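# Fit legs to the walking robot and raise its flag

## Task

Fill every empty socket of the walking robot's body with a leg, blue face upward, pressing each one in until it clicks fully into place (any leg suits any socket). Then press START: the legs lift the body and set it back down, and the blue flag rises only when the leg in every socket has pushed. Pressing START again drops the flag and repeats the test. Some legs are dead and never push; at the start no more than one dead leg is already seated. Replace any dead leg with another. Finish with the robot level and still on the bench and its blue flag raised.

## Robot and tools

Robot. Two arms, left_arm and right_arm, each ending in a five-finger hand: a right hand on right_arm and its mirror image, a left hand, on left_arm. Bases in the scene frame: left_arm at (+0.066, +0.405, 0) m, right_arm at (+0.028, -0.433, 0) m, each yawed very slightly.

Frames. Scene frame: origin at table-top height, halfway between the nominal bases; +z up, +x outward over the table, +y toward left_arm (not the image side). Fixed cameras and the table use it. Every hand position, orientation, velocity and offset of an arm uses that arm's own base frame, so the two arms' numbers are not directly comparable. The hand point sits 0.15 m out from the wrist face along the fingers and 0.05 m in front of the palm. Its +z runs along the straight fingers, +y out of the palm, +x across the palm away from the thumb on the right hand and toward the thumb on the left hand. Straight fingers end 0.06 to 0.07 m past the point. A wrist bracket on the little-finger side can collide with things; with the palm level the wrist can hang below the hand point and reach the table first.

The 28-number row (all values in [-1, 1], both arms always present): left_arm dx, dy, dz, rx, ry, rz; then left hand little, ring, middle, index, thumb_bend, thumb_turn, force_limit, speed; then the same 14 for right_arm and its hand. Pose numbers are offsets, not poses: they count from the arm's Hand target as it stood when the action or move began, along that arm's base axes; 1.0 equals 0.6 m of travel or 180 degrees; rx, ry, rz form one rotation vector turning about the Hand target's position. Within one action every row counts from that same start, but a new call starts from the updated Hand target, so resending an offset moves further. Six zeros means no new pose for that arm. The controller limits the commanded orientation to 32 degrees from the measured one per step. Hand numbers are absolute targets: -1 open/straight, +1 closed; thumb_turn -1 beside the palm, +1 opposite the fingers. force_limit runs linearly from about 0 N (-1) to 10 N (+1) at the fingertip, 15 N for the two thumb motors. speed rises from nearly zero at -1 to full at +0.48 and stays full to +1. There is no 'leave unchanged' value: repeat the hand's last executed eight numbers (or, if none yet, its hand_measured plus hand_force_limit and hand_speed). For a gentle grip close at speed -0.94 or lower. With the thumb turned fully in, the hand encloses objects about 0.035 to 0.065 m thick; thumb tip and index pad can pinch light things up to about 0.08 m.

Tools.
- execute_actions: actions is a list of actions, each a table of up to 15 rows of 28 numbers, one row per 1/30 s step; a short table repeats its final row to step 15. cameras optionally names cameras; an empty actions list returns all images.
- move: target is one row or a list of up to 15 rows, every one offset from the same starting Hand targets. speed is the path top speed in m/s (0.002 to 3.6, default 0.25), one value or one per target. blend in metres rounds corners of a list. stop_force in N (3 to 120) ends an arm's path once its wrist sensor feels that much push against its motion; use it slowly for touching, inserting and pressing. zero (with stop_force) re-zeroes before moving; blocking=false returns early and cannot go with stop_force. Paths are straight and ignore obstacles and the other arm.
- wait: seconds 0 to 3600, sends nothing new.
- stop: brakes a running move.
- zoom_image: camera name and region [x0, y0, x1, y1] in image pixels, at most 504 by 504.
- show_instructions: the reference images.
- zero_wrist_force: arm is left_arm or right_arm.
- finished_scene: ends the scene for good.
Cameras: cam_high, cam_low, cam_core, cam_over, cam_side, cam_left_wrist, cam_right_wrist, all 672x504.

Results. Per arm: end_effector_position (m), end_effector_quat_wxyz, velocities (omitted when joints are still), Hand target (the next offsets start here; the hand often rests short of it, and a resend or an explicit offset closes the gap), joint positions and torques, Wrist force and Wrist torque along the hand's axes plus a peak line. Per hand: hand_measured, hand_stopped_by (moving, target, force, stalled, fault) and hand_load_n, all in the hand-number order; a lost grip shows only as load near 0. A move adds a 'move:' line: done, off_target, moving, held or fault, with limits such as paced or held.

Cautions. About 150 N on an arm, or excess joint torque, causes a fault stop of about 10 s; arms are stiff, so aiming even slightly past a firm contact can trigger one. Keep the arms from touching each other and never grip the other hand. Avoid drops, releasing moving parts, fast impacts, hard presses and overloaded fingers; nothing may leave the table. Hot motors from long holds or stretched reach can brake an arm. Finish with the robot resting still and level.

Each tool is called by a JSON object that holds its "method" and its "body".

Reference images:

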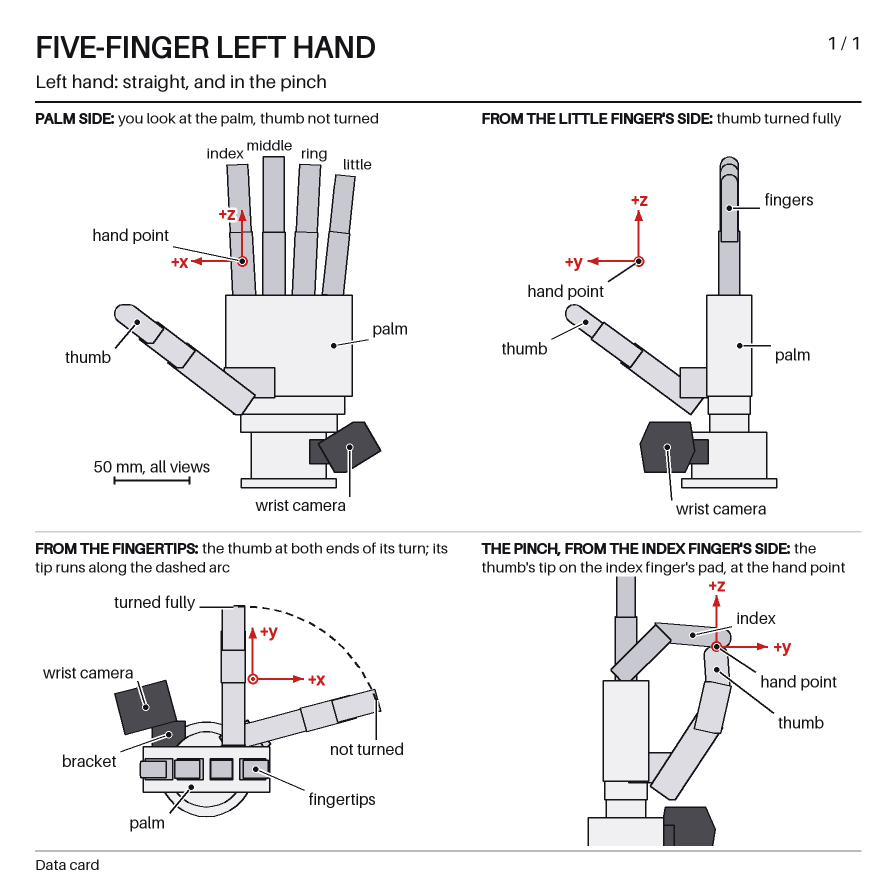

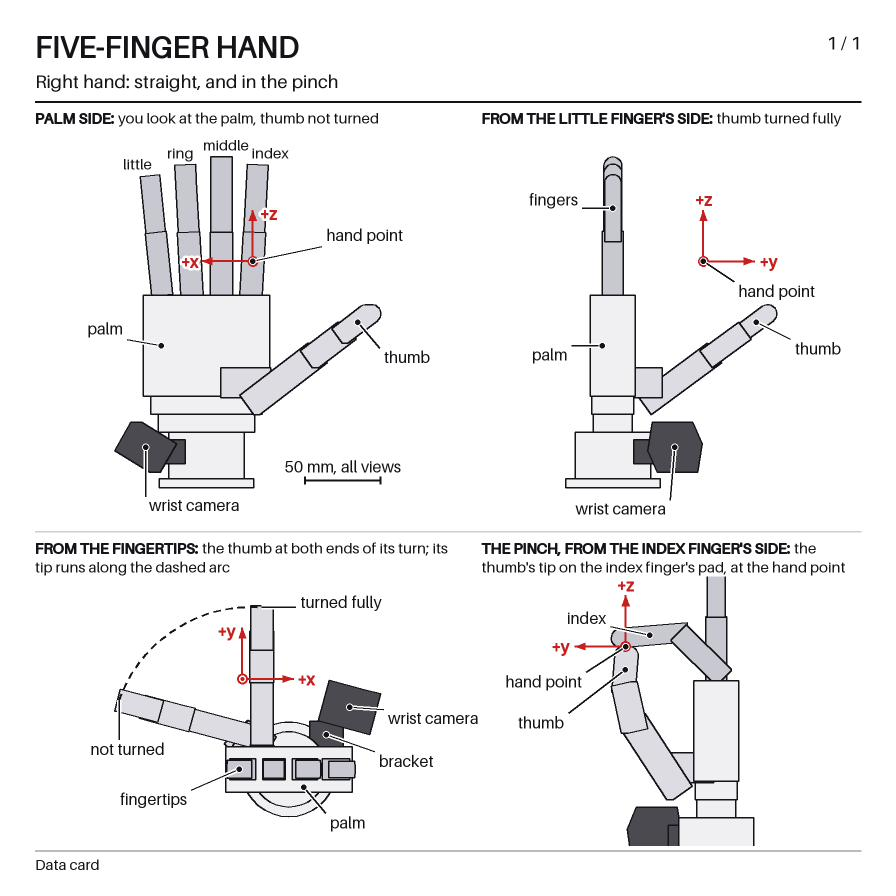

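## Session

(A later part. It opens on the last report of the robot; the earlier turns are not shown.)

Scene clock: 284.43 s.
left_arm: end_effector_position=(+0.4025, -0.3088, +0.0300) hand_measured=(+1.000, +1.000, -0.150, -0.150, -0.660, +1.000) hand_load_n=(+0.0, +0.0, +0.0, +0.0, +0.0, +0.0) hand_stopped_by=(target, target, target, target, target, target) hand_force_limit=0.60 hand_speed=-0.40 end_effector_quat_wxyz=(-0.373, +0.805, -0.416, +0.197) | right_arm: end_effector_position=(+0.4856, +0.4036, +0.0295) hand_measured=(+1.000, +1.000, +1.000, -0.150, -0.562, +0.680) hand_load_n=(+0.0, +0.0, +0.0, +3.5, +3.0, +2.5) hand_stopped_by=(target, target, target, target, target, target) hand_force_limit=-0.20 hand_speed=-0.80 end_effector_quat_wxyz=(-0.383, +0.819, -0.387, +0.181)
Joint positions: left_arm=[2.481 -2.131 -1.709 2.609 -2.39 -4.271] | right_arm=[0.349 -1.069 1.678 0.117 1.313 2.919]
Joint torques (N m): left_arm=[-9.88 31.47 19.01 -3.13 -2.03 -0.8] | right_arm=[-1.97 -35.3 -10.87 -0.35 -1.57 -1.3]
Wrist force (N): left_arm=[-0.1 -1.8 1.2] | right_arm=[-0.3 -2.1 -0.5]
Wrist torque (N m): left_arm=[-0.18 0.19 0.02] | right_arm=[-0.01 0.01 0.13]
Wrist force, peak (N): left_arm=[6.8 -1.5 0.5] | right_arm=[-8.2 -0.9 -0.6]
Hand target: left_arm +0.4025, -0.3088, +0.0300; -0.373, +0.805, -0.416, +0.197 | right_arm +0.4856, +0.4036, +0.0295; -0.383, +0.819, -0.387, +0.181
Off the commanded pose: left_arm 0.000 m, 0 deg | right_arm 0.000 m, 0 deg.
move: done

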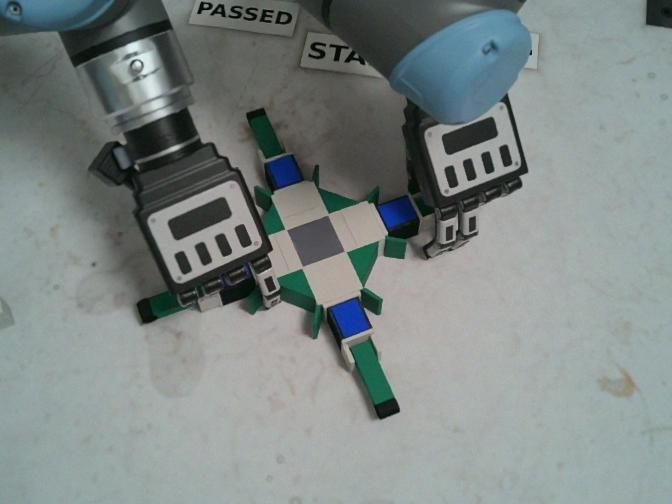

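{"method": "move", "body": {"target": [0.0171,-0.0161,0,0,0,-0.0244,1,1,-0.15,-0.15,-0.68,1,0.6,-0.4,0,0,0,0,0,0,1,1,1,-0.15,-0.56,0.68,-0.2,-0.8], "speed": 0.05, "stop_force": 6}}

{"method": "move", "body": {"target": [0,0,0,0,0,0,1,1,0.7,0.7,-0.3,1,1,-0.8,0,0,0,0,0,0,1,1,1,-0.15,-0.56,0.68,-0.2,-0.8], "cameras": ["cam_core", "cam_left_wrist"]}}

Scene clock: 286.90 s.
left_arm: end_effector_position=(+0.4128, -0.3184, +0.0300) hand_measured=(+1.000, +1.000, -0.150, -0.150, -0.680, +1.000) hand_load_n=(+0.0, +0.0, +0.0, +0.0, +0.0, +0.0) hand_stopped_by=(target, target, target, target, target, target) hand_force_limit=0.60 hand_speed=-0.40 end_effector_quat_wxyz=(-0.365, +0.789, -0.447, +0.211) | right_arm: end_effector_position=(+0.4856, +0.4036, +0.0295) hand_measured=(+1.000, +1.000, +1.000, -0.150, -0.562, +0.680) hand_load_n=(+0.0, +0.0, +0.0, +3.5, +3.0, +2.5) hand_stopped_by=(target, target, target, target, target, target) hand_force_limit=-0.20 hand_speed=-0.80 end_effector_quat_wxyz=(-0.383, +0.819, -0.387, +0.181)
Joint positions: left_arm=[2.492 -2.118 -1.707 2.677 -2.357 -4.153] | right_arm=[0.349 -1.069 1.678 0.117 1.313 2.919]
Joint torques (N m): left_arm=[-12.06 30.3 5.38 -3.86 -2.77 1.26] | right_arm=[5.77 -34.17 -12.04 -0.31 -2.15 -1.09]
Wrist force (N): left_arm=[-0.2 -2.0 1.1] | right_arm=[0.2 -1.8 -0.8]
Wrist torque (N m): left_arm=[-0.21 0.19 0.21] | right_arm=[0.03 -0.04 0.16]
Wrist force, peak (N): left_arm=[-0.2 -2.3 1.4] | right_arm=[0.2 -2.1 -0.5]
Hand target: left_arm +0.4128, -0.3184, +0.0300; -0.365, +0.789, -0.447, +0.211 | right_arm +0.4856, +0.4036, +0.0295; -0.383, +0.819, -0.387, +0.181
Off the commanded pose: left_arm 0.000 m, 0 deg | right_arm 0.000 m, 0 deg.
move: done

Scene clock: 287.73 s.
left_arm: end_effector_position=(+0.4128, -0.3184, +0.0300) hand_measured=(+1.000, +1.000, +0.104, +0.158, -0.538, +1.000) hand_load_n=(+0.0, +0.0, +7.5, +12.5, +18.0, +0.0) hand_stopped_by=(target, target, force, force, force, target) hand_force_limit=1.00 hand_speed=-0.80 end_effector_quat_wxyz=(-0.365, +0.789, -0.447, +0.211) | right_arm: end_effector_position=(+0.4856, +0.4036, +0.0295) hand_measured=(+1.000, +1.000, +1.000, -0.150, -0.562, +0.680) hand_load_n=(+0.0, +0.0, +0.0, +3.5, +3.5, +3.5) hand_stopped_by=(target, target, target, target, target, target) hand_force_limit=-0.20 hand_speed=-0.80 end_effector_quat_wxyz=(-0.383, +0.819, -0.387, +0.181)
Joint positions: left_arm=[2.492 -2.118 -1.707 2.677 -2.357 -4.153] | right_arm=[0.349 -1.069 1.678 0.117 1.313 2.919]
Joint torques (N m): left_arm=[-9.67 31.78 8.04 -2.7 -2.87 1.26] | right_arm=[4.89 -34.02 -11.64 -0.37 -1.91 -1.13]
Wrist force (N): left_arm=[0.7 1.4 2.4] | right_arm=[0.0 -1.8 -0.8]
Wrist torque (N m): left_arm=[-0.01 0.03 0.11] | right_arm=[0.02 0.01 0.22]
Wrist force, peak (N): left_arm=[0.7 1.4 2.4] | right_arm=[1.8 -2.8 -0.5]
Hand target: left_arm +0.4128, -0.3184, +0.0300; -0.365, +0.789, -0.447, +0.211 | right_arm +0.4856, +0.4036, +0.0295; -0.383, +0.819, -0.387, +0.181
Off the commanded pose: left_arm 0.000 m, 0 deg | right_arm 0.000 m, 0 deg.
move: done
cam_left_wrist: T_world_to_cam=[[0.66742, 0.06994, 0.74139, -0.2768], [-0.0394, -0.99087, 0.12894, -0.29753], [0.74364, -0.11527, -0.65857, -0.20846]] pos_world=[0.32804, -0.29948, 0.1063]

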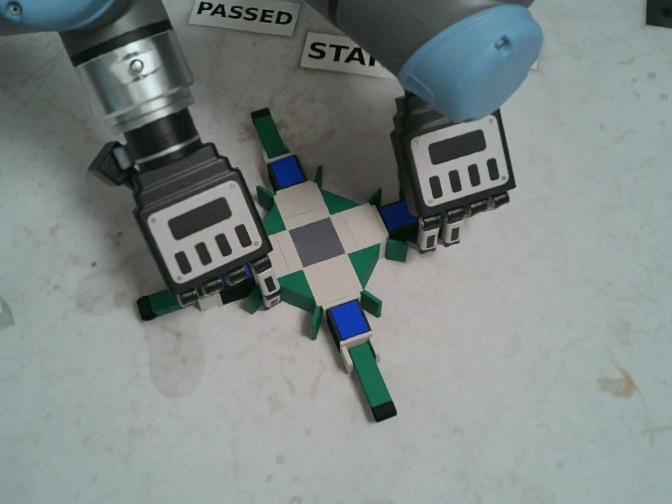

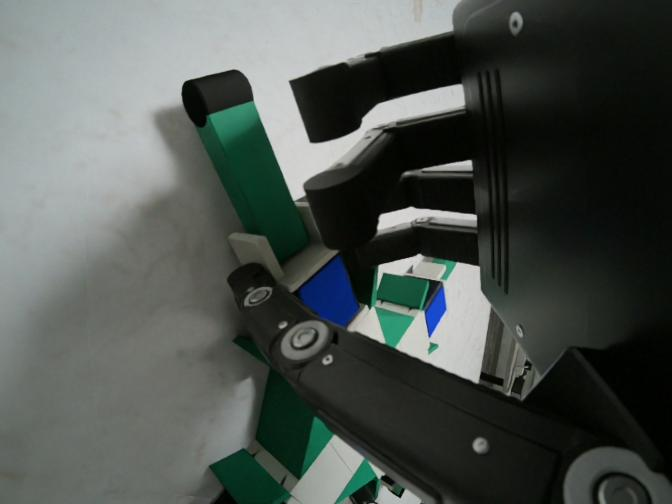

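{"method": "move", "body": {"target": [-0.0060,0.0100,0,0,0,0,1,1,0.7,0.7,-0.3,1,1,-0.8,0,0,0,0,0,0,1,1,1,-0.15,-0.56,0.68,-0.2,-0.8], "speed": 0.02, "stop_force": 30, "cameras": ["cam_core", "cam_left_wrist"]}}

Scene clock: 289.20 s.
left_arm: end_effector_position=(+0.4092, -0.3124, +0.0300) hand_measured=(+1.000, +1.000, +0.104, +0.158, -0.538, +1.000) hand_load_n=(+0.0, +0.0, +9.5, +9.0, +17.5, +2.0) hand_stopped_by=(target, target, force, force, force, target) hand_force_limit=1.00 hand_speed=-0.80 end_effector_quat_wxyz=(-0.365, +0.789, -0.447, +0.211) | right_arm: end_effector_position=(+0.4856, +0.4037, +0.0295) hand_measured=(+1.000, +1.000, +1.000, -0.150, -0.562, +0.680) hand_load_n=(+0.0, +0.0, +0.0, +4.0, +3.5, +2.5) hand_stopped_by=(target, target, target, target, target, target) hand_force_limit=-0.20 hand_speed=-0.80 end_effector_quat_wxyz=(-0.383, +0.819, -0.387, +0.181)
Joint positions: left_arm=[2.498 -2.103 -1.73 2.691 -2.354 -4.146] | right_arm=[0.349 -1.069 1.678 0.117 1.313 2.919]
Joint torques (N m): left_arm=[-9.33 30 23.08 -3.85 -2.32 -1.39] | right_arm=[-8.1 -32.88 -11.45 -0.2 2.11 -1.15]
Wrist force (N): left_arm=[0.9 0.0 1.9] | right_arm=[-1.8 -1.3 -0.6]
Wrist torque (N m): left_arm=[-0.07 0.17 0.00] | right_arm=[0.07 -0.11 0.17]
Wrist force, peak (N): left_arm=[10.2 -2.0 2.4] | right_arm=[-8.7 -1.6 -0.1]
Hand target: left_arm +0.4092, -0.3124, +0.0300; -0.365, +0.789, -0.447, +0.211 | right_arm +0.4856, +0.4036, +0.0295; -0.383, +0.819, -0.387, +0.181
Off the commanded pose: left_arm 0.000 m, 0 deg | right_arm 0.000 m, 0 deg.
move: done
cam_left_wrist: T_world_to_cam=[[0.66743, 0.07008, 0.74137, -0.27485], [-0.03931, -0.99086, 0.12905, -0.29176], [0.74364, -0.11527, -0.65857, -0.20516]] pos_world=[0.32454, -0.29348, 0.1063]

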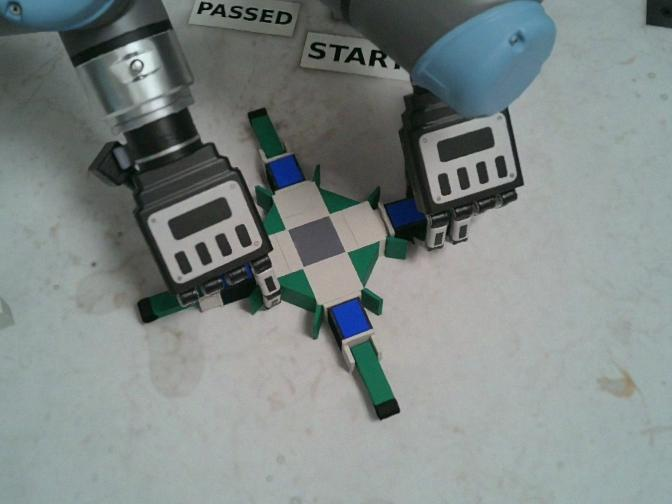

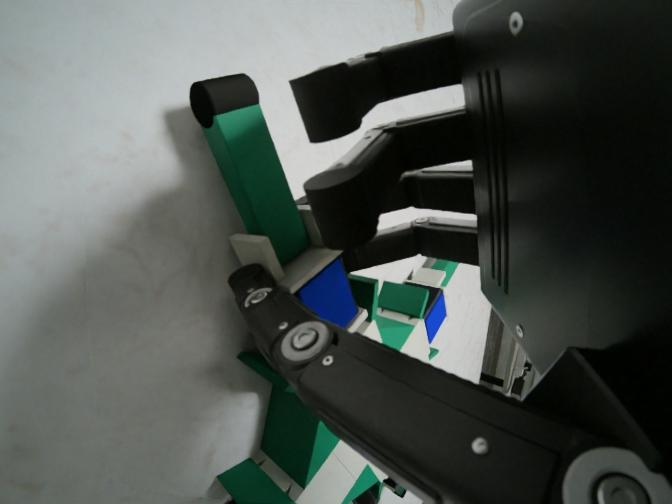

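{"method": "zoom_image", "body": {"camera": "cam_core", "region": [220, 130, 480, 360]}}

Scaled by 1.938.

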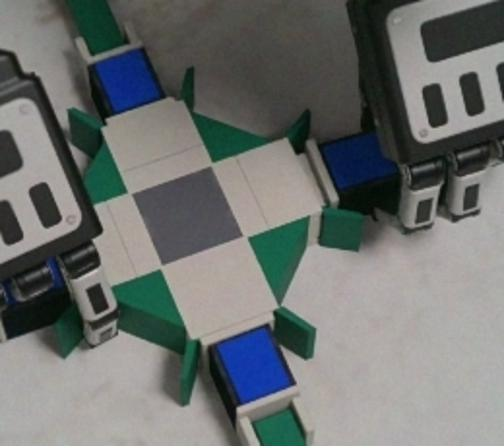

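{"method": "move", "body": {"target": [-0.0345,0.0575,0,0,0,0,1,1,0.7,0.7,-0.3,1,1,-0.8,0,0,0,0,0,0,1,1,1,-0.15,-0.56,0.68,-0.2,-0.8], "speed": 0.06, "stop_force": 15}}

{"method": "move", "body": {"target": [-0.01,0.0167,0.08,0,0,0,1,1,0.7,0.7,-0.3,1,1,-0.8,0,0,0,0,0,0,1,1,1,-0.15,-0.56,0.68,-0.2,-0.8], "speed": 0.08, "cameras": ["cam_core", "cam_left_wrist"]}}

Scene clock: 291.30 s.
left_arm: end_effector_position=(+0.3885, -0.2779, +0.0300) hand_measured=(+1.000, +1.000, +0.104, +0.158, -0.538, +1.000) hand_load_n=(+0.0, +0.0, +9.5, +9.0, +17.5, +1.5) hand_stopped_by=(target, target, force, force, force, target) hand_force_limit=1.00 hand_speed=-0.80 end_effector_quat_wxyz=(-0.365, +0.789, -0.447, +0.211) | right_arm: end_effector_position=(+0.4856, +0.4036, +0.0295) hand_measured=(+1.000, +1.000, +1.000, -0.150, -0.562, +0.680) hand_load_n=(-0.5, +0.0, +0.0, +3.5, +3.5, +2.0) hand_stopped_by=(target, target, target, target, target, target) hand_force_limit=-0.20 hand_speed=-0.80 end_effector_quat_wxyz=(-0.383, +0.819, -0.387, +0.181)
Joint positions: left_arm=[2.537 -2.019 -1.861 2.773 -2.337 -4.096] | right_arm=[0.349 -1.069 1.678 0.117 1.313 2.919]
Joint torques (N m): left_arm=[-11.6 26.36 21.85 -3.72 -2.79 -1.32] | right_arm=[0.51 -30.84 -11.93 -0.19 0.61 -1.05]
Wrist force (N): left_arm=[0.0 -1.3 1.4] | right_arm=[0.1 -1.5 -0.5]
Wrist torque (N m): left_arm=[-0.17 0.15 0.17] | right_arm=[0.04 -0.10 0.17]
Wrist force, peak (N): left_arm=[2.1 -0.8 1.7] | right_arm=[-2.2 -1.6 -0.9]
Hand target: left_arm +0.3885, -0.2779, +0.0300; -0.365, +0.789, -0.447, +0.211 | right_arm +0.4856, +0.4036, +0.0295; -0.383, +0.819, -0.387, +0.181
Off the commanded pose: left_arm 0.000 m, 0 deg | right_arm 0.000 m, 0 deg.
move: done

Scene clock: 292.27 s.
left_arm: end_effector_position=(+0.3826, -0.2679, +0.0780) hand_measured=(+1.000, +1.000, +0.104, +0.158, -0.538, +1.000) hand_load_n=(+0.0, +0.5, +10.0, +9.0, +17.0, +1.5) hand_stopped_by=(target, target, force, force, force, target) hand_force_limit=1.00 hand_speed=-0.80 end_effector_quat_wxyz=(-0.365, +0.789, -0.447, +0.211) | right_arm: end_effector_position=(+0.4856, +0.4036, +0.0295) hand_measured=(+1.000, +1.000, +1.000, -0.150, -0.562, +0.680) hand_load_n=(+0.0, +0.0, +0.0, +3.5, +3.5, +2.0) hand_stopped_by=(target, target, target, target, target, target) hand_force_limit=-0.20 hand_speed=-0.80 end_effector_quat_wxyz=(-0.383, +0.819, -0.387, +0.181)
Joint positions: left_arm=[2.55 -1.918 -1.855 2.677 -2.332 -4.08] | right_arm=[0.349 -1.069 1.678 0.117 1.313 2.919]
Joint torques (N m): left_arm=[-7.41 23.18 10.14 0.59 -1.24 -1.56] | right_arm=[3.04 -30.04 -11.81 -0.21 -0.46 -0.99]
Wrist force (N): left_arm=[-0.2 -1.3 1.4] | right_arm=[0.3 -1.7 -0.8]
Wrist torque (N m): left_arm=[-0.16 0.17 0.02] | right_arm=[0.03 -0.12 0.16]
Wrist force, peak (N): left_arm=[-0.1 -1.2 1.9] | right_arm=[0.3 -1.7 -0.8]
Hand target: left_arm +0.3825, -0.2679, +0.0780; -0.365, +0.789, -0.447, +0.211 | right_arm +0.4856, +0.4036, +0.0295; -0.383, +0.819, -0.387, +0.181
Off the commanded pose: left_arm 0.000 m, 0 deg | right_arm 0.000 m, 0 deg.
move: done
cam_left_wrist: T_world_to_cam=[[0.66732, 0.07009, 0.74146, -0.29571], [-0.03931, -0.99086, 0.12905, -0.25491], [0.74373, -0.11527, -0.65847, -0.14861]] pos_world=[0.29784, -0.24898, 0.1543]

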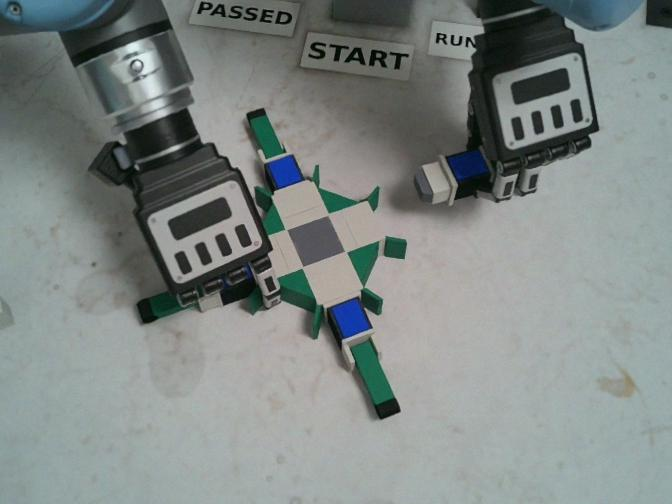

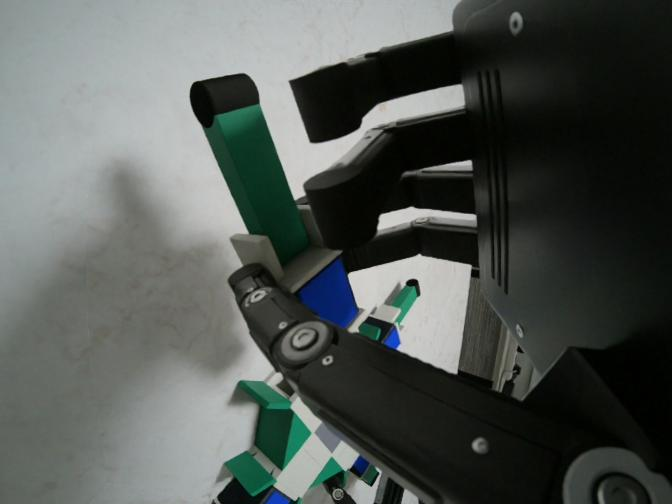

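{"method": "move", "body": {"target": [[-0.142,0.235,0,0,0,0,1,1,0.7,0.7,-0.3,1,1,-0.8,0,0,0,0,0,0,1,1,1,-0.15,-0.56,0.68,-0.2,-0.8],[-0.142,0.235,-0.07,0,0,0,1,1,0.7,0.7,-0.3,1,1,-0.8,0,0,0,0,0,0,1,1,1,-0.15,-0.56,0.68,-0.2,-0.8]], "speed": [0.2,0.08]}}

{"method": "move", "body": {"target": [0,0,-0.0117,0,0,0,1,1,0.7,0.7,-0.3,1,1,-0.8,0,0,0,0,0,0,1,1,1,-0.15,-0.56,0.68,-0.2,-0.8], "speed": 0.015, "stop_force": 3, "cameras": ["cam_high", "cam_left_wrist"]}}

Scene clock: 294.87 s.
left_arm: end_effector_position=(+0.2972, -0.1269, +0.0360) hand_measured=(+1.000, +1.000, +0.104, +0.158, -0.538, +1.000) hand_load_n=(+0.0, +0.0, +9.5, +9.0, +17.0, +1.5) hand_stopped_by=(target, target, force, force, force, target) hand_force_limit=1.00 hand_speed=-0.80 end_effector_quat_wxyz=(-0.365, +0.789, -0.447, +0.211) | right_arm: end_effector_position=(+0.4856, +0.4036, +0.0295) hand_measured=(+1.000, +1.000, +1.000, -0.150, -0.562, +0.680) hand_load_n=(+0.0, +0.0, +0.0, +3.5, +3.5, +2.0) hand_stopped_by=(target, target, target, target, target, target) hand_force_limit=-0.20 hand_speed=-0.80 end_effector_quat_wxyz=(-0.383, +0.819, -0.387, +0.181)
Joint positions: left_arm=[2.883 -1.553 -2.385 3.063 -2.145 -3.726] | right_arm=[0.349 -1.069 1.678 0.117 1.313 2.919]
Joint torques (N m): left_arm=[8.02 14.12 22.66 -1.38 -0.46 1.38] | right_arm=[3.37 -28.15 -10.82 -0.16 -1.5 -1]
Wrist force (N): left_arm=[0.1 -1.4 1.7] | right_arm=[0.0 -1.6 -0.6]
Wrist torque (N m): left_arm=[-0.21 0.12 0.19] | right_arm=[0.03 -0.09 0.15]
Wrist force, peak (N): left_arm=[-1.9 -0.8 1.7] | right_arm=[0.3 -1.8 -0.6]
Hand target: left_arm +0.2973, -0.1269, +0.0360; -0.365, +0.789, -0.447, +0.211 | right_arm +0.4856, +0.4036, +0.0295; -0.383, +0.819, -0.387, +0.181
Off the commanded pose: left_arm 0.000 m, 0 deg | right_arm 0.000 m, 0 deg.
move: done

Scene clock: 296.40 s.
left_arm: end_effector_position=(+0.2973, -0.1269, +0.0293) hand_measured=(+1.000, +1.000, +0.104, +0.158, -0.538, +1.000) hand_load_n=(+0.0, +0.0, +9.5, +8.5, +17.5, +2.0) hand_stopped_by=(target, target, force, force, force, target) hand_force_limit=1.00 hand_speed=-0.80 end_effector_quat_wxyz=(-0.365, +0.789, -0.447, +0.211) | right_arm: end_effector_position=(+0.4856, +0.4036, +0.0295) hand_measured=(+1.000, +1.000, +1.000, -0.150, -0.562, +0.680) hand_load_n=(+0.0, +0.0, +0.0, +4.0, +3.5, +2.0) hand_stopped_by=(target, target, target, target, target, target) hand_force_limit=-0.20 hand_speed=-0.80 end_effector_quat_wxyz=(-0.383, +0.819, -0.387, +0.181)
Joint positions: left_arm=[2.883 -1.57 -2.394 3.089 -2.145 -3.726] | right_arm=[0.349 -1.069 1.678 0.117 1.313 2.919]
Joint torques (N m): left_arm=[8.57 21.44 22.16 -1.41 -1.04 0.29] | right_arm=[3.38 -25.36 -11.51 -0.07 -1.54 -0.87]
Wrist force (N): left_arm=[-0.2 -0.5 1.7] | right_arm=[0.3 -1.4 -0.6]
Wrist torque (N m): left_arm=[-0.01 0.18 0.14] | right_arm=[0.06 -0.13 0.18]
Wrist force, peak (N): left_arm=[0.8 -11.4 -5.6] | right_arm=[0.3 -1.8 -0.6]
Hand target: left_arm +0.2973, -0.1269, +0.0293; -0.365, +0.789, -0.447, +0.211 | right_arm +0.4856, +0.4036, +0.0295; -0.383, +0.819, -0.387, +0.181
Off the commanded pose: left_arm 0.000 m, 0 deg | right_arm 0.000 m, 0 deg.
move: contact (left_arm)
cam_left_wrist: T_world_to_cam=[[0.66742, 0.06994, 0.74139, -0.21259], [-0.0394, -0.99087, 0.12894, -0.11224], [0.74364, -0.11527, -0.65857, -0.10095]] pos_world=[0.21254, -0.10798, 0.1056]

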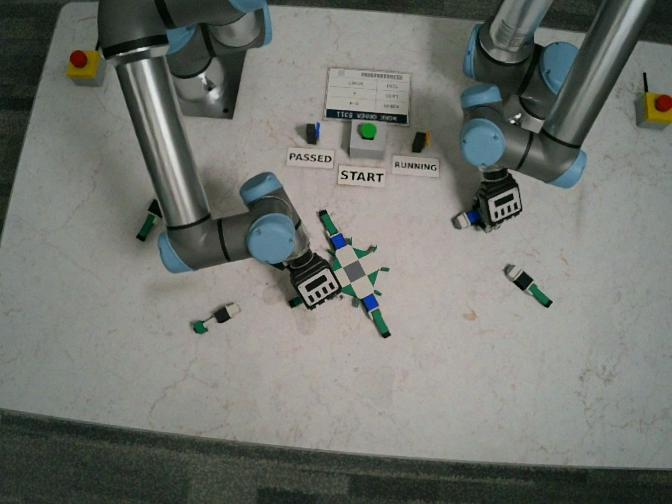

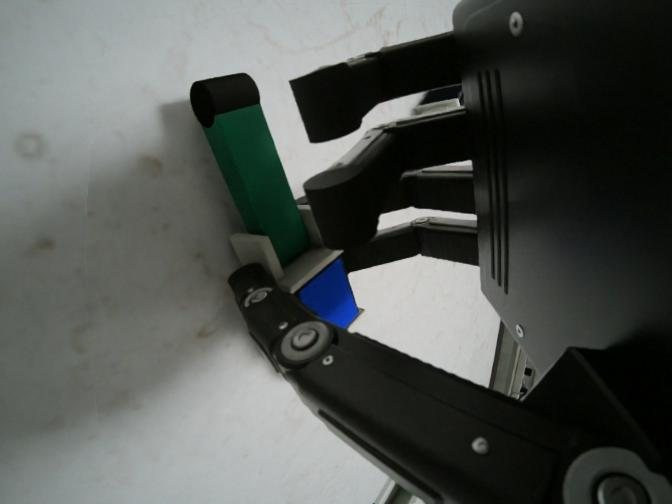

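{"method": "move", "body": {"target": [[0.05,0,0.1,0,0,0,1,1,0.7,0.7,-0.3,1,1,-0.8,0,0,0,0,0,0,1,1,1,-0.15,-0.56,0.68,-0.2,-0.8],[0.45,0,0.1,0,0,0,1,1,0.7,0.7,-0.3,1,1,-0.8,0,0,0,0,0,0,1,1,1,-0.15,-0.56,0.68,-0.2,-0.8],[0.5,0,0.008,0,0,0,1,1,0.7,0.7,-0.3,1,1,-0.8,0,0,0,0,0,0,1,1,1,-0.15,-0.56,0.68,-0.2,-0.8]], "speed": [0.2,0.3,0.12], "blend": [0.03,0.03,0], "cameras": ["cam_high"]}}

Scene clock: 301.20 s.
left_arm: end_effector_position=(+0.5973, -0.1269, +0.0342) hand_measured=(+1.000, +1.000, +0.104, +0.158, -0.538, +1.000) hand_load_n=(+0.5, +0.0, +10.0, +9.0, +17.0, +1.5) hand_stopped_by=(target, target, force, force, force, target) hand_force_limit=1.00 hand_speed=-0.80 end_effector_quat_wxyz=(-0.365, +0.789, -0.447, +0.211) | right_arm: end_effector_position=(+0.4856, +0.4036, +0.0295) hand_measured=(+1.000, +1.000, +1.000, -0.150, -0.562, +0.680) hand_load_n=(+0.0, +0.0, +0.0, +3.5, +3.5, +2.0) hand_stopped_by=(target, target, target, target, target, target) hand_force_limit=-0.20 hand_speed=-0.80 end_effector_quat_wxyz=(-0.383, +0.819, -0.387, +0.181)
Joint positions: left_arm=[3.045 -2.094 -1.645 2.933 -2.037 -3.587] | right_arm=[0.349 -1.069 1.678 0.117 1.313 2.919]
Joint torques (N m): left_arm=[-4.65 35.83 8.17 -2.24 -1.46 -0.71] | right_arm=[3.63 -21.84 -11.38 0.04 -1.48 -0.81]
Wrist force (N): left_arm=[0.0 -0.5 1.8] | right_arm=[0.2 -1.7 -0.7]
Wrist torque (N m): left_arm=[-0.03 0.15 -0.01] | right_arm=[0.02 -0.10 0.16]
Wrist force, peak (N): left_arm=[0.6 -2.1 2.4] | right_arm=[0.1 -1.7 -0.8]
Hand target: left_arm +0.5973, -0.1269, +0.0341; -0.365, +0.789, -0.447, +0.211 | right_arm +0.4856, +0.4036, +0.0295; -0.383, +0.819, -0.387, +0.181
Off the commanded pose: left_arm 0.000 m, 0 deg | right_arm 0.000 m, 0 deg.
move: done

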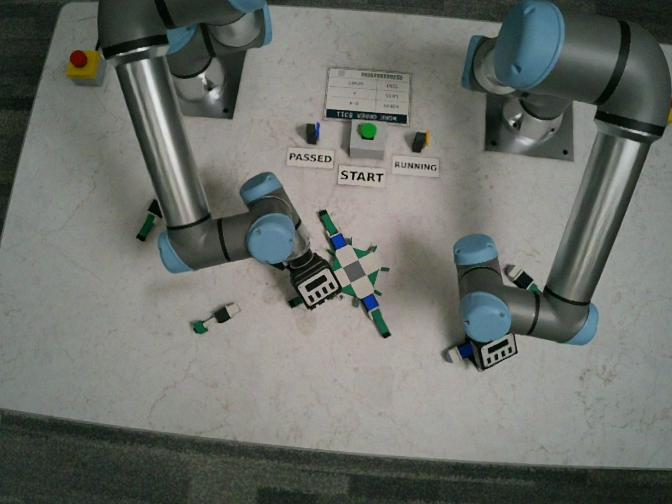

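{"method": "execute_actions", "body": {"actions": [], "cameras": ["cam_high","cam_core","cam_left_wrist"]}}

Scene clock: 302.87 s.
left_arm: end_effector_position=(+0.5973, -0.1269, +0.0341) hand_measured=(+1.000, +1.000, +0.104, +0.158, -0.538, +1.000) hand_load_n=(+0.0, +0.0, +9.5, +9.0, +17.5, +1.5) hand_stopped_by=(target, target, force, force, force, target) hand_force_limit=1.00 hand_speed=-0.80 end_effector_quat_wxyz=(-0.365, +0.789, -0.447, +0.211) | right_arm: end_effector_position=(+0.4856, +0.4036, +0.0295) hand_measured=(+1.000, +1.000, +1.000, -0.150, -0.562, +0.680) hand_load_n=(+0.0, +0.0, +0.0, +4.0, +3.5, +2.0) hand_stopped_by=(target, target, target, target, target, target) hand_force_limit=-0.20 hand_speed=-0.80 end_effector_quat_wxyz=(-0.383, +0.819, -0.387, +0.181)
Joint positions: left_arm=[3.045 -2.094 -1.645 2.933 -2.037 -3.587] | right_arm=[0.349 -1.069 1.678 0.117 1.313 2.919]
Joint velocities: within noise
Joint torques (N m): left_arm=[-12.53 31.9 7.72 1.01 -2.01 -1.18] | right_arm=[4.25 -23.02 -11.39 0.04 -1.44 -0.75]
Wrist force (N): left_arm=[0.0 -0.6 1.6] | right_arm=[0.1 -1.4 -0.7]
Wrist torque (N m): left_arm=[-0.04 0.14 -0.01] | right_arm=[0.05 -0.09 0.15]
Wrist force, peak (N): left_arm=[-0.2 -0.6 2.2] | right_arm=[0.2 -1.8 -0.6]
Hand target: left_arm +0.5973, -0.1269, +0.0341; -0.365, +0.789, -0.447, +0.211 | right_arm +0.4856, +0.4036, +0.0295; -0.383, +0.819, -0.387, +0.181
Off the commanded pose: left_arm 0.000 m, 0 deg | right_arm 0.000 m, 0 deg.
camera_calibration:
cam_left_wrist: T_world_to_cam=[[0.66742, 0.06994, 0.74139, -0.41638], [-0.0394, -0.99087, 0.12894, -0.10104], [0.74364, -0.11527, -0.65857, -0.32088]] pos_world=[0.51254, -0.10798, 0.1104]
Images, in order (width x height): cam_high 672x504, cam_core 672x504, cam_left_wrist 672x504.

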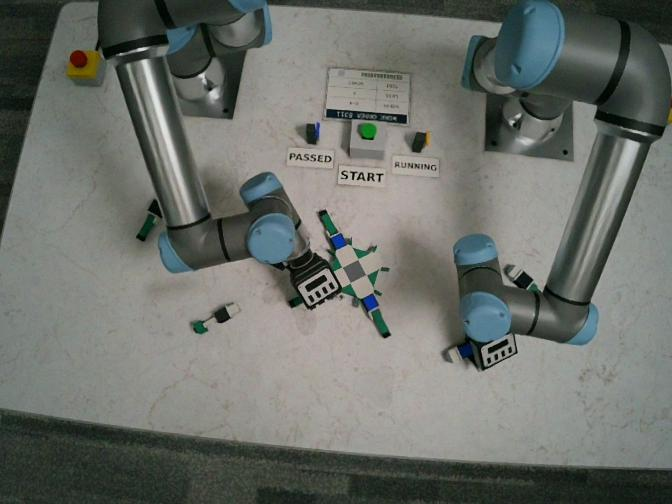

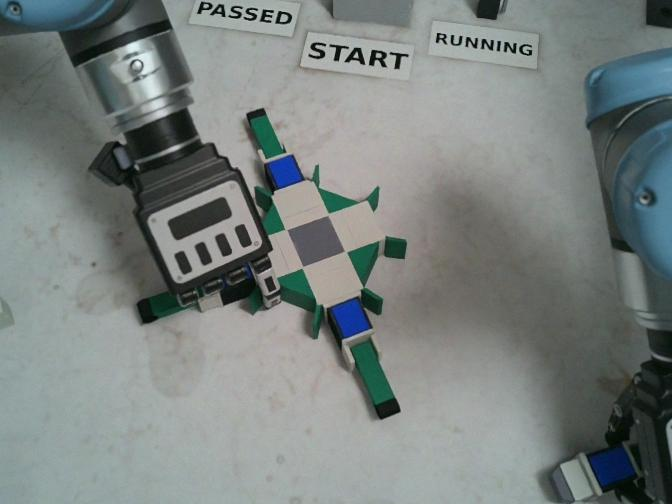

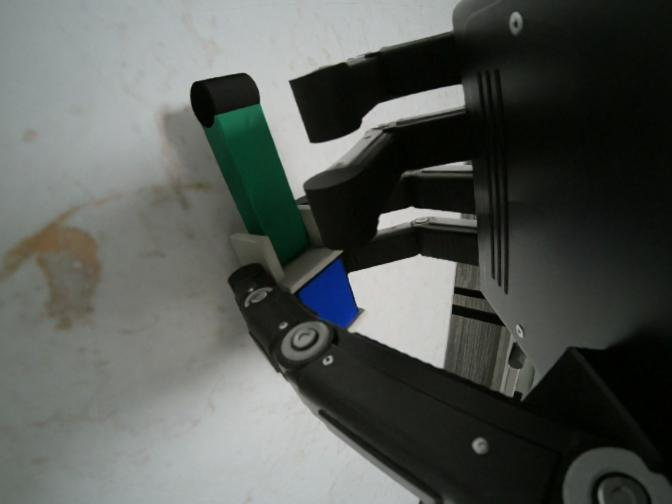

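{"method": "move", "body": {"target": [0,0,-0.010,0,0,0,1,1,0.7,0.7,-0.3,1,1,-0.8,0,0,0,0,0,0,1,1,1,-0.5,-0.95,0.68,-0.2,-0.3], "speed": 0.012, "stop_force": 3}}

{"method": "move", "body": {"target": [[0,0,0,0,0,0,1,1,-0.3,-0.3,-0.7,1,-0.2,-0.4,0,0,0.001,0,0,0,1,1,1,-0.5,-0.95,0.68,-0.2,-0.3],[0,0,0.1,0,0,0,1,1,-0.3,-0.3,-0.7,1,-0.2,-0.4,0,0,0.15,0,0,0,1,1,1,-0.5,-0.95,0.68,-0.2,-0.3]], "speed": 0.2, "cameras": ["cam_core","cam_left_wrist"]}}

Scene clock: 304.60 s.
left_arm: end_effector_position=(+0.5973, -0.1269, +0.0302) hand_measured=(+1.000, +1.000, +0.104, +0.158, -0.538, +1.000) hand_load_n=(+0.0, +0.0, +9.5, +9.0, +17.5, +1.5) hand_stopped_by=(target, target, force, force, force, target) hand_force_limit=1.00 hand_speed=-0.80 end_effector_quat_wxyz=(-0.365, +0.789, -0.447, +0.211) | right_arm: end_effector_position=(+0.4856, +0.4036, +0.0295) hand_measured=(+1.000, +1.000, +1.000, -0.500, -0.950, +0.680) hand_load_n=(+0.0, +0.0, +0.0, +0.0, -0.5, +0.0) hand_stopped_by=(target, target, target, target, target, target) hand_force_limit=-0.20 hand_speed=-0.30 end_effector_quat_wxyz=(-0.383, +0.819, -0.387, +0.181)
Joint positions: left_arm=[3.045 -2.099 -1.648 2.942 -2.037 -3.587] | right_arm=[0.349 -1.069 1.678 0.117 1.313 2.919]
Joint torques (N m): left_arm=[-11.49 47.47 25.8 -2.18 0.66 0.19] | right_arm=[4.25 -22.56 -11.78 0.03 -1.53 -0.71]
Wrist force (N): left_arm=[-0.2 -0.4 1.6] | right_arm=[0.7 -0.6 -1.1]
Wrist torque (N m): left_arm=[0.02 0.19 0.00] | right_arm=[0.05 -0.20 0.13]
Wrist force, peak (N): left_arm=[0.6 -10.1 -5.4] | right_arm=[-0.7 -0.3 -1.8]
Hand target: left_arm +0.5973, -0.1269, +0.0302; -0.365, +0.789, -0.447, +0.211 (not the last commanded pose) | right_arm +0.4856, +0.4036, +0.0295; -0.383, +0.819, -0.387, +0.181
Off the commanded pose: left_arm 0.002 m, 0 deg | right_arm 0.000 m, 0 deg.
move: contact (left_arm)

Scene clock: 306.10 s.
left_arm: end_effector_position=(+0.5973, -0.1269, +0.0902) hand_measured=(+1.000, +1.000, -0.300, -0.300, -0.700, +1.000) hand_load_n=(+0.0, +0.0, +0.0, +0.0, +0.0, +0.0) hand_stopped_by=(target, target, target, target, target, target) hand_force_limit=-0.20 hand_speed=-0.40 end_effector_quat_wxyz=(-0.365, +0.789, -0.447, +0.211) | right_arm: end_effector_position=(+0.4856, +0.4037, +0.1195) hand_measured=(+1.000, +1.000, +1.000, -0.500, -0.950, +0.680) hand_load_n=(+0.0, +0.0, +0.0, +0.0, +0.0, +0.0) hand_stopped_by=(target, target, target, target, target, target) hand_force_limit=-0.20 hand_speed=-0.30 end_effector_quat_wxyz=(-0.383, +0.819, -0.387, +0.181)
Joint positions: left_arm=[3.045 -2.027 -1.586 2.807 -2.037 -3.587] | right_arm=[0.349 -1.172 1.574 0.324 1.313 2.919]
Joint torques (N m): left_arm=[-6.78 35.3 9.22 -0.3 -0.82 -1.45] | right_arm=[-6.98 -25 -20.41 1.43 0.88 -1.21]
Wrist force (N): left_arm=[0.1 -1.3 1.7] | right_arm=[0.6 -0.2 -1.1]
Wrist torque (N m): left_arm=[-0.11 0.15 0.02] | right_arm=[0.11 -0.14 0.14]
Wrist force, peak (N): left_arm=[-0.1 -2.5 -1.7] | right_arm=[0.8 -2.0 -2.3]
Hand target: left_arm +0.5973, -0.1269, +0.0902; -0.365, +0.789, -0.447, +0.211 | right_arm +0.4856, +0.4036, +0.1195; -0.383, +0.819, -0.387, +0.181
Off the commanded pose: left_arm 0.000 m, 0 deg | right_arm 0.000 m, 0 deg.
move: done
cam_left_wrist: T_world_to_cam=[[0.66732, 0.06996, 0.74148, -0.45799], [-0.0394, -0.99087, 0.12895, -0.10827], [0.74373, -0.11527, -0.65847, -0.28408]] pos_world=[0.51264, -0.10798, 0.1665]

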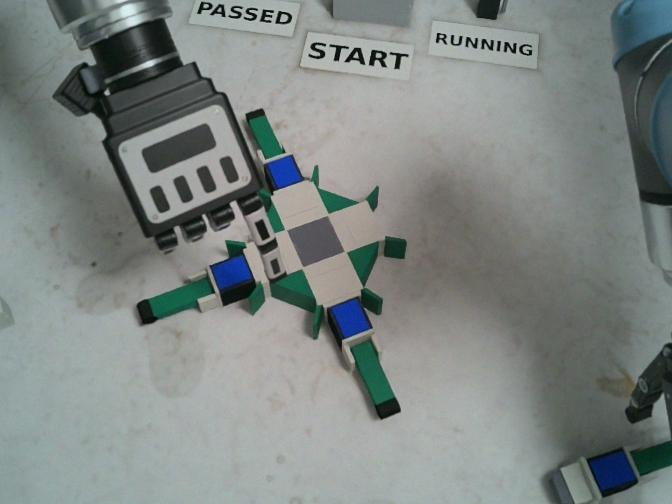

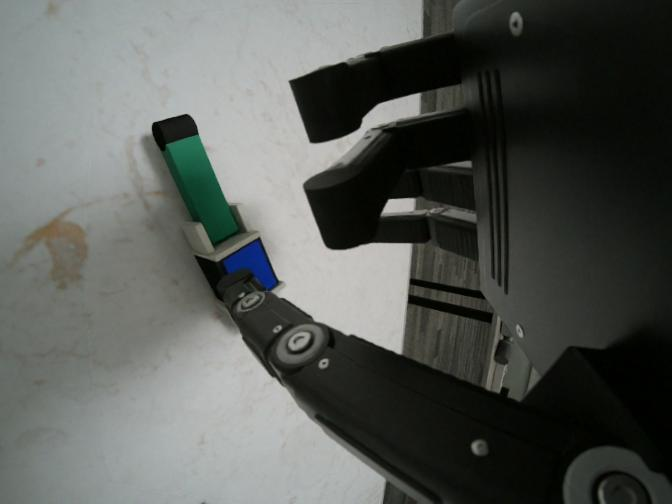

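{"method": "move", "body": {"target": [-0.254,0.2615,0.083,0,0,-0.364,1,1,1,-0.42,-0.7,0.68,-0.2,-0.3,-0.243,-0.656,0.017,0,0,0.2044,1,1,1,-0.42,-0.7,0.68,-0.2,-0.3], "speed": 0.4, "cameras": ["cam_high","cam_core","cam_left_wrist","cam_right_wrist"]}}

Scene clock: 309.10 s.
left_arm: end_effector_position=(+0.4449, +0.0300, +0.1400) hand_measured=(+1.000, +1.000, +1.000, -0.420, -0.700, +0.680) hand_load_n=(+0.0, +0.0, +0.0, +0.0, +0.0, +0.0) hand_stopped_by=(target, target, target, target, target, target) hand_force_limit=-0.20 hand_speed=-0.30 end_effector_quat_wxyz=(+0.193, -0.422, +0.803, -0.375) end_effector_velocity=(-0.001, -0.001, -0.001) end_effector_angular_velocity=(+0.001, +0.003, -0.003) | right_arm: end_effector_position=(+0.3399, +0.0101, +0.1297) hand_measured=(+1.000, +1.000, +1.000, -0.420, -0.700, +0.680) hand_load_n=(+0.0, +0.0, +0.5, +0.0, +0.0, +0.0) hand_stopped_by=(target, target, target, target, target, target) hand_force_limit=-0.20 hand_speed=-0.30 end_effector_quat_wxyz=(-0.420, +0.899, -0.109, +0.051)
Joint positions: left_arm=[3.915 -1.821 -1.873 2.34 -0.72 -1.863] | right_arm=[-0.788 -1.219 2.006 1.341 0.857 0.81]
Joint velocities: left_arm=[0 -0.001 -0.002 -0.003 -0.002 0.005] | right_arm=[within noise]
Joint torques (N m): left_arm=[-3.84 27.27 6.18 -4.14 1.16 1.5] | right_arm=[-7.7 -39.96 -6.33 3.58 1.02 -1.17]
Wrist force (N): left_arm=[0.1 -1.4 1.5] | right_arm=[0.8 -1.0 -0.9]
Wrist torque (N m): left_arm=[-0.11 0.15 -0.01] | right_arm=[-0.02 -0.14 0.15]
Wrist force, peak (N): left_arm=[1.1 -1.2 1.7] | right_arm=[0.8 0.0 -2.4]
Hand target: left_arm +0.4449, +0.0300, +0.1400; +0.193, -0.422, +0.803, -0.375 | right_arm +0.3398, +0.0100, +0.1297; -0.420, +0.899, -0.109, +0.051
Off the commanded pose: left_arm 0.000 m, 0 deg | right_arm 0.000 m, 0 deg.
move: done
cam_left_wrist: T_world_to_cam=[[0.3402, -0.57864, 0.74124, -0.23906], [-0.91809, -0.3749, 0.12869, 0.40731], [0.20343, -0.72431, -0.65878, 0.13892]] pos_world=[0.42701, 0.115, 0.2163]
cam_right_wrist: T_world_to_cam=[[0.10939, -0.69151, -0.71403, 0.05801], [-0.93671, -0.31206, 0.15871, 0.30084], [-0.33258, 0.65148, -0.68188, 0.3064]] pos_world=[0.37736, -0.06562, 0.2026]

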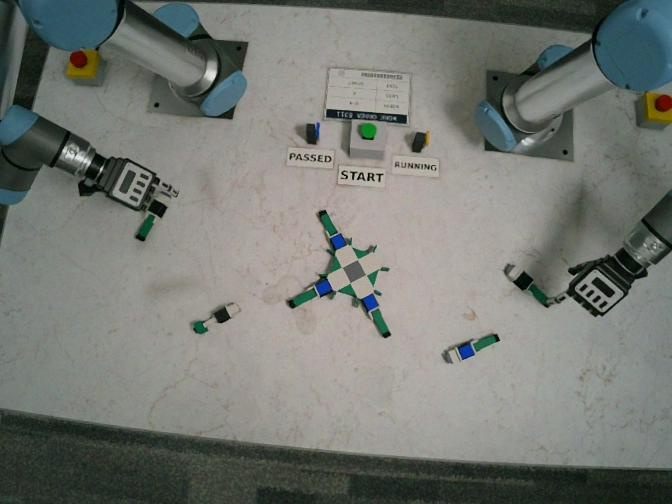

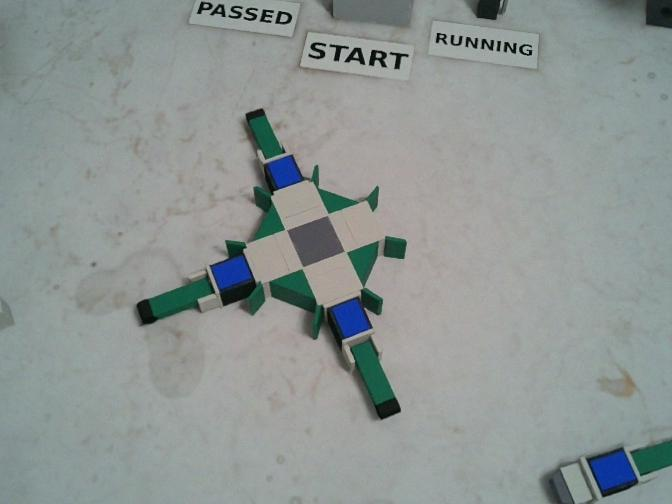

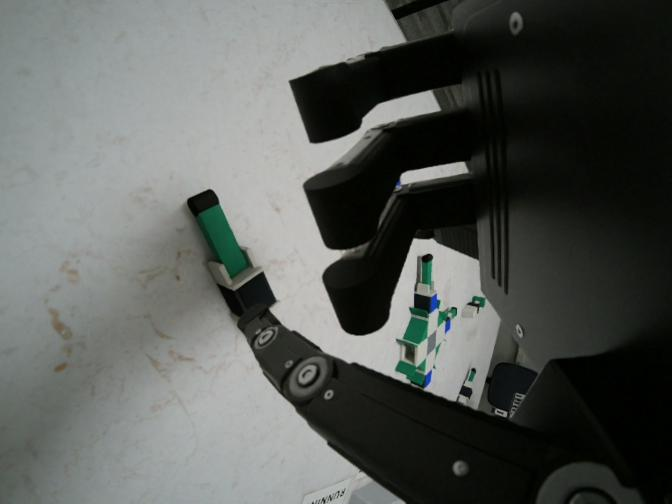

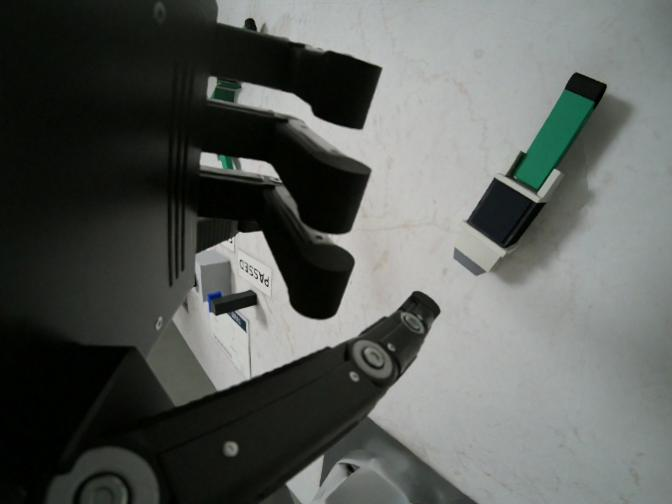

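{"method": "zoom_image", "body": {"camera": "cam_left_wrist", "region": [150, 160, 310, 340]}}

{"method": "zoom_image", "body": {"camera": "cam_right_wrist", "region": [430, 50, 630, 290]}}

Scaled by 2.800 from the camera's image (finer frame: 960x720).

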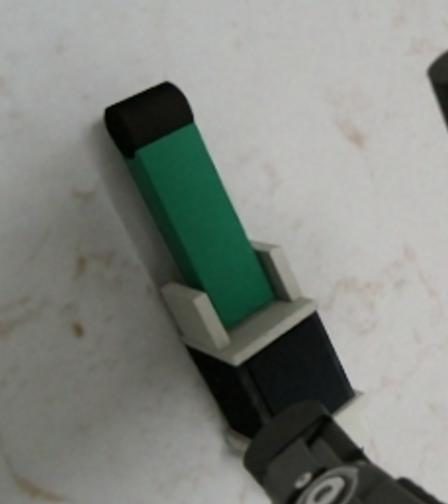

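Scaled by 2.100 from the camera's image (finer frame: 960x720).

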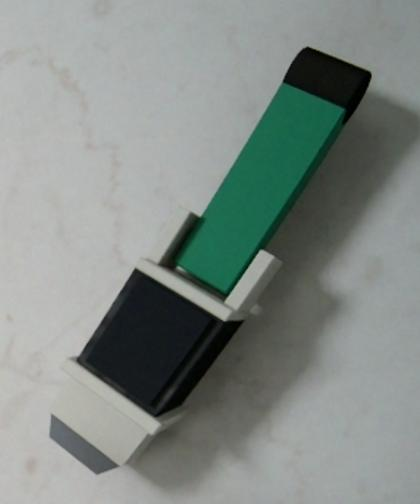

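{"method": "move", "body": {"target": [0.0258,-0.0235,-0.1167,0,0,-0.0056,1,1,1,-0.42,-0.7,0.68,-0.2,-0.3,0.1203,-0.0757,-0.0995,0,0,-0.0156,1,1,1,-0.42,-0.7,0.68,-0.2,-0.3], "speed": 0.2, "cameras": ["cam_left_wrist","cam_right_wrist"]}}

Scene clock: 311.87 s.
left_arm: end_effector_position=(+0.4603, +0.0158, +0.0700) hand_measured=(+1.000, +1.000, +1.000, -0.420, -0.700, +0.680) hand_load_n=(+0.0, +0.0, +0.0, +0.0, +0.0, +0.0) hand_stopped_by=(target, target, target, target, target, target) hand_force_limit=-0.20 hand_speed=-0.30 end_effector_quat_wxyz=(+0.190, -0.414, +0.806, -0.377) | right_arm: end_effector_position=(+0.4119, -0.0353, +0.0700) hand_measured=(+1.000, +1.000, +1.000, -0.420, -0.700, +0.680) hand_load_n=(+0.0, +0.0, +0.0, +0.0, +0.0, +0.0) hand_stopped_by=(target, target, target, target, target, target) hand_force_limit=-0.20 hand_speed=-0.30 end_effector_quat_wxyz=(-0.419, +0.896, -0.131, +0.061)
Joint positions: left_arm=[3.855 -1.94 -1.912 2.544 -0.73 -1.925] | right_arm=[-0.755 -0.975 1.787 1.251 0.815 0.907]
Joint torques (N m): left_arm=[11.49 27.38 22.45 -1.76 1.88 1.36] | right_arm=[-7.34 -31.79 -17.6 2.95 1.1 -0.57]
Wrist force (N): left_arm=[0.2 -1.3 1.2] | right_arm=[0.5 -0.8 -1.1]
Wrist torque (N m): left_arm=[-0.07 0.12 0.00] | right_arm=[0.05 -0.09 0.20]
Wrist force, peak (N): left_arm=[0.1 -1.1 1.9] | right_arm=[-0.2 -2.1 -1.3]
Hand target: left_arm +0.4604, +0.0159, +0.0700; +0.190, -0.414, +0.806, -0.377 | right_arm +0.4120, -0.0354, +0.0700; -0.419, +0.896, -0.131, +0.061
Off the commanded pose: left_arm 0.000 m, 0 deg | right_arm 0.000 m, 0 deg.
move: done
cam_left_wrist: T_world_to_cam=[[0.33007, -0.58433, 0.74136, -0.19596], [-0.92458, -0.35844, 0.12913, 0.42786], [0.19027, -0.72807, -0.65857, 0.08545]] pos_world=[0.44402, 0.10107, 0.1463]
cam_right_wrist: T_world_to_cam=[[0.07537, -0.69605, -0.71402, -0.00995], [-0.95079, -0.26598, 0.15892, 0.37112], [-0.30053, 0.66691, -0.68185, 0.3065]] pos_world=[0.44572, -0.11263, 0.1429]

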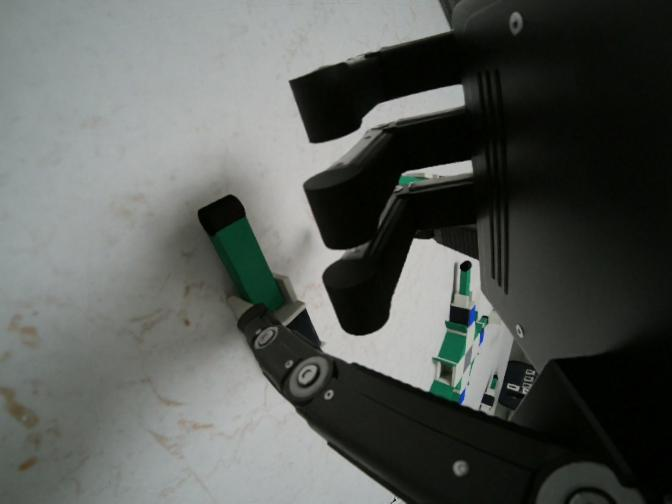

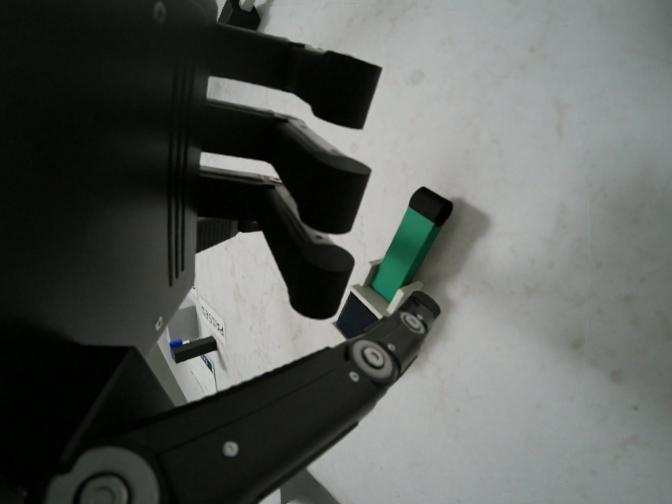

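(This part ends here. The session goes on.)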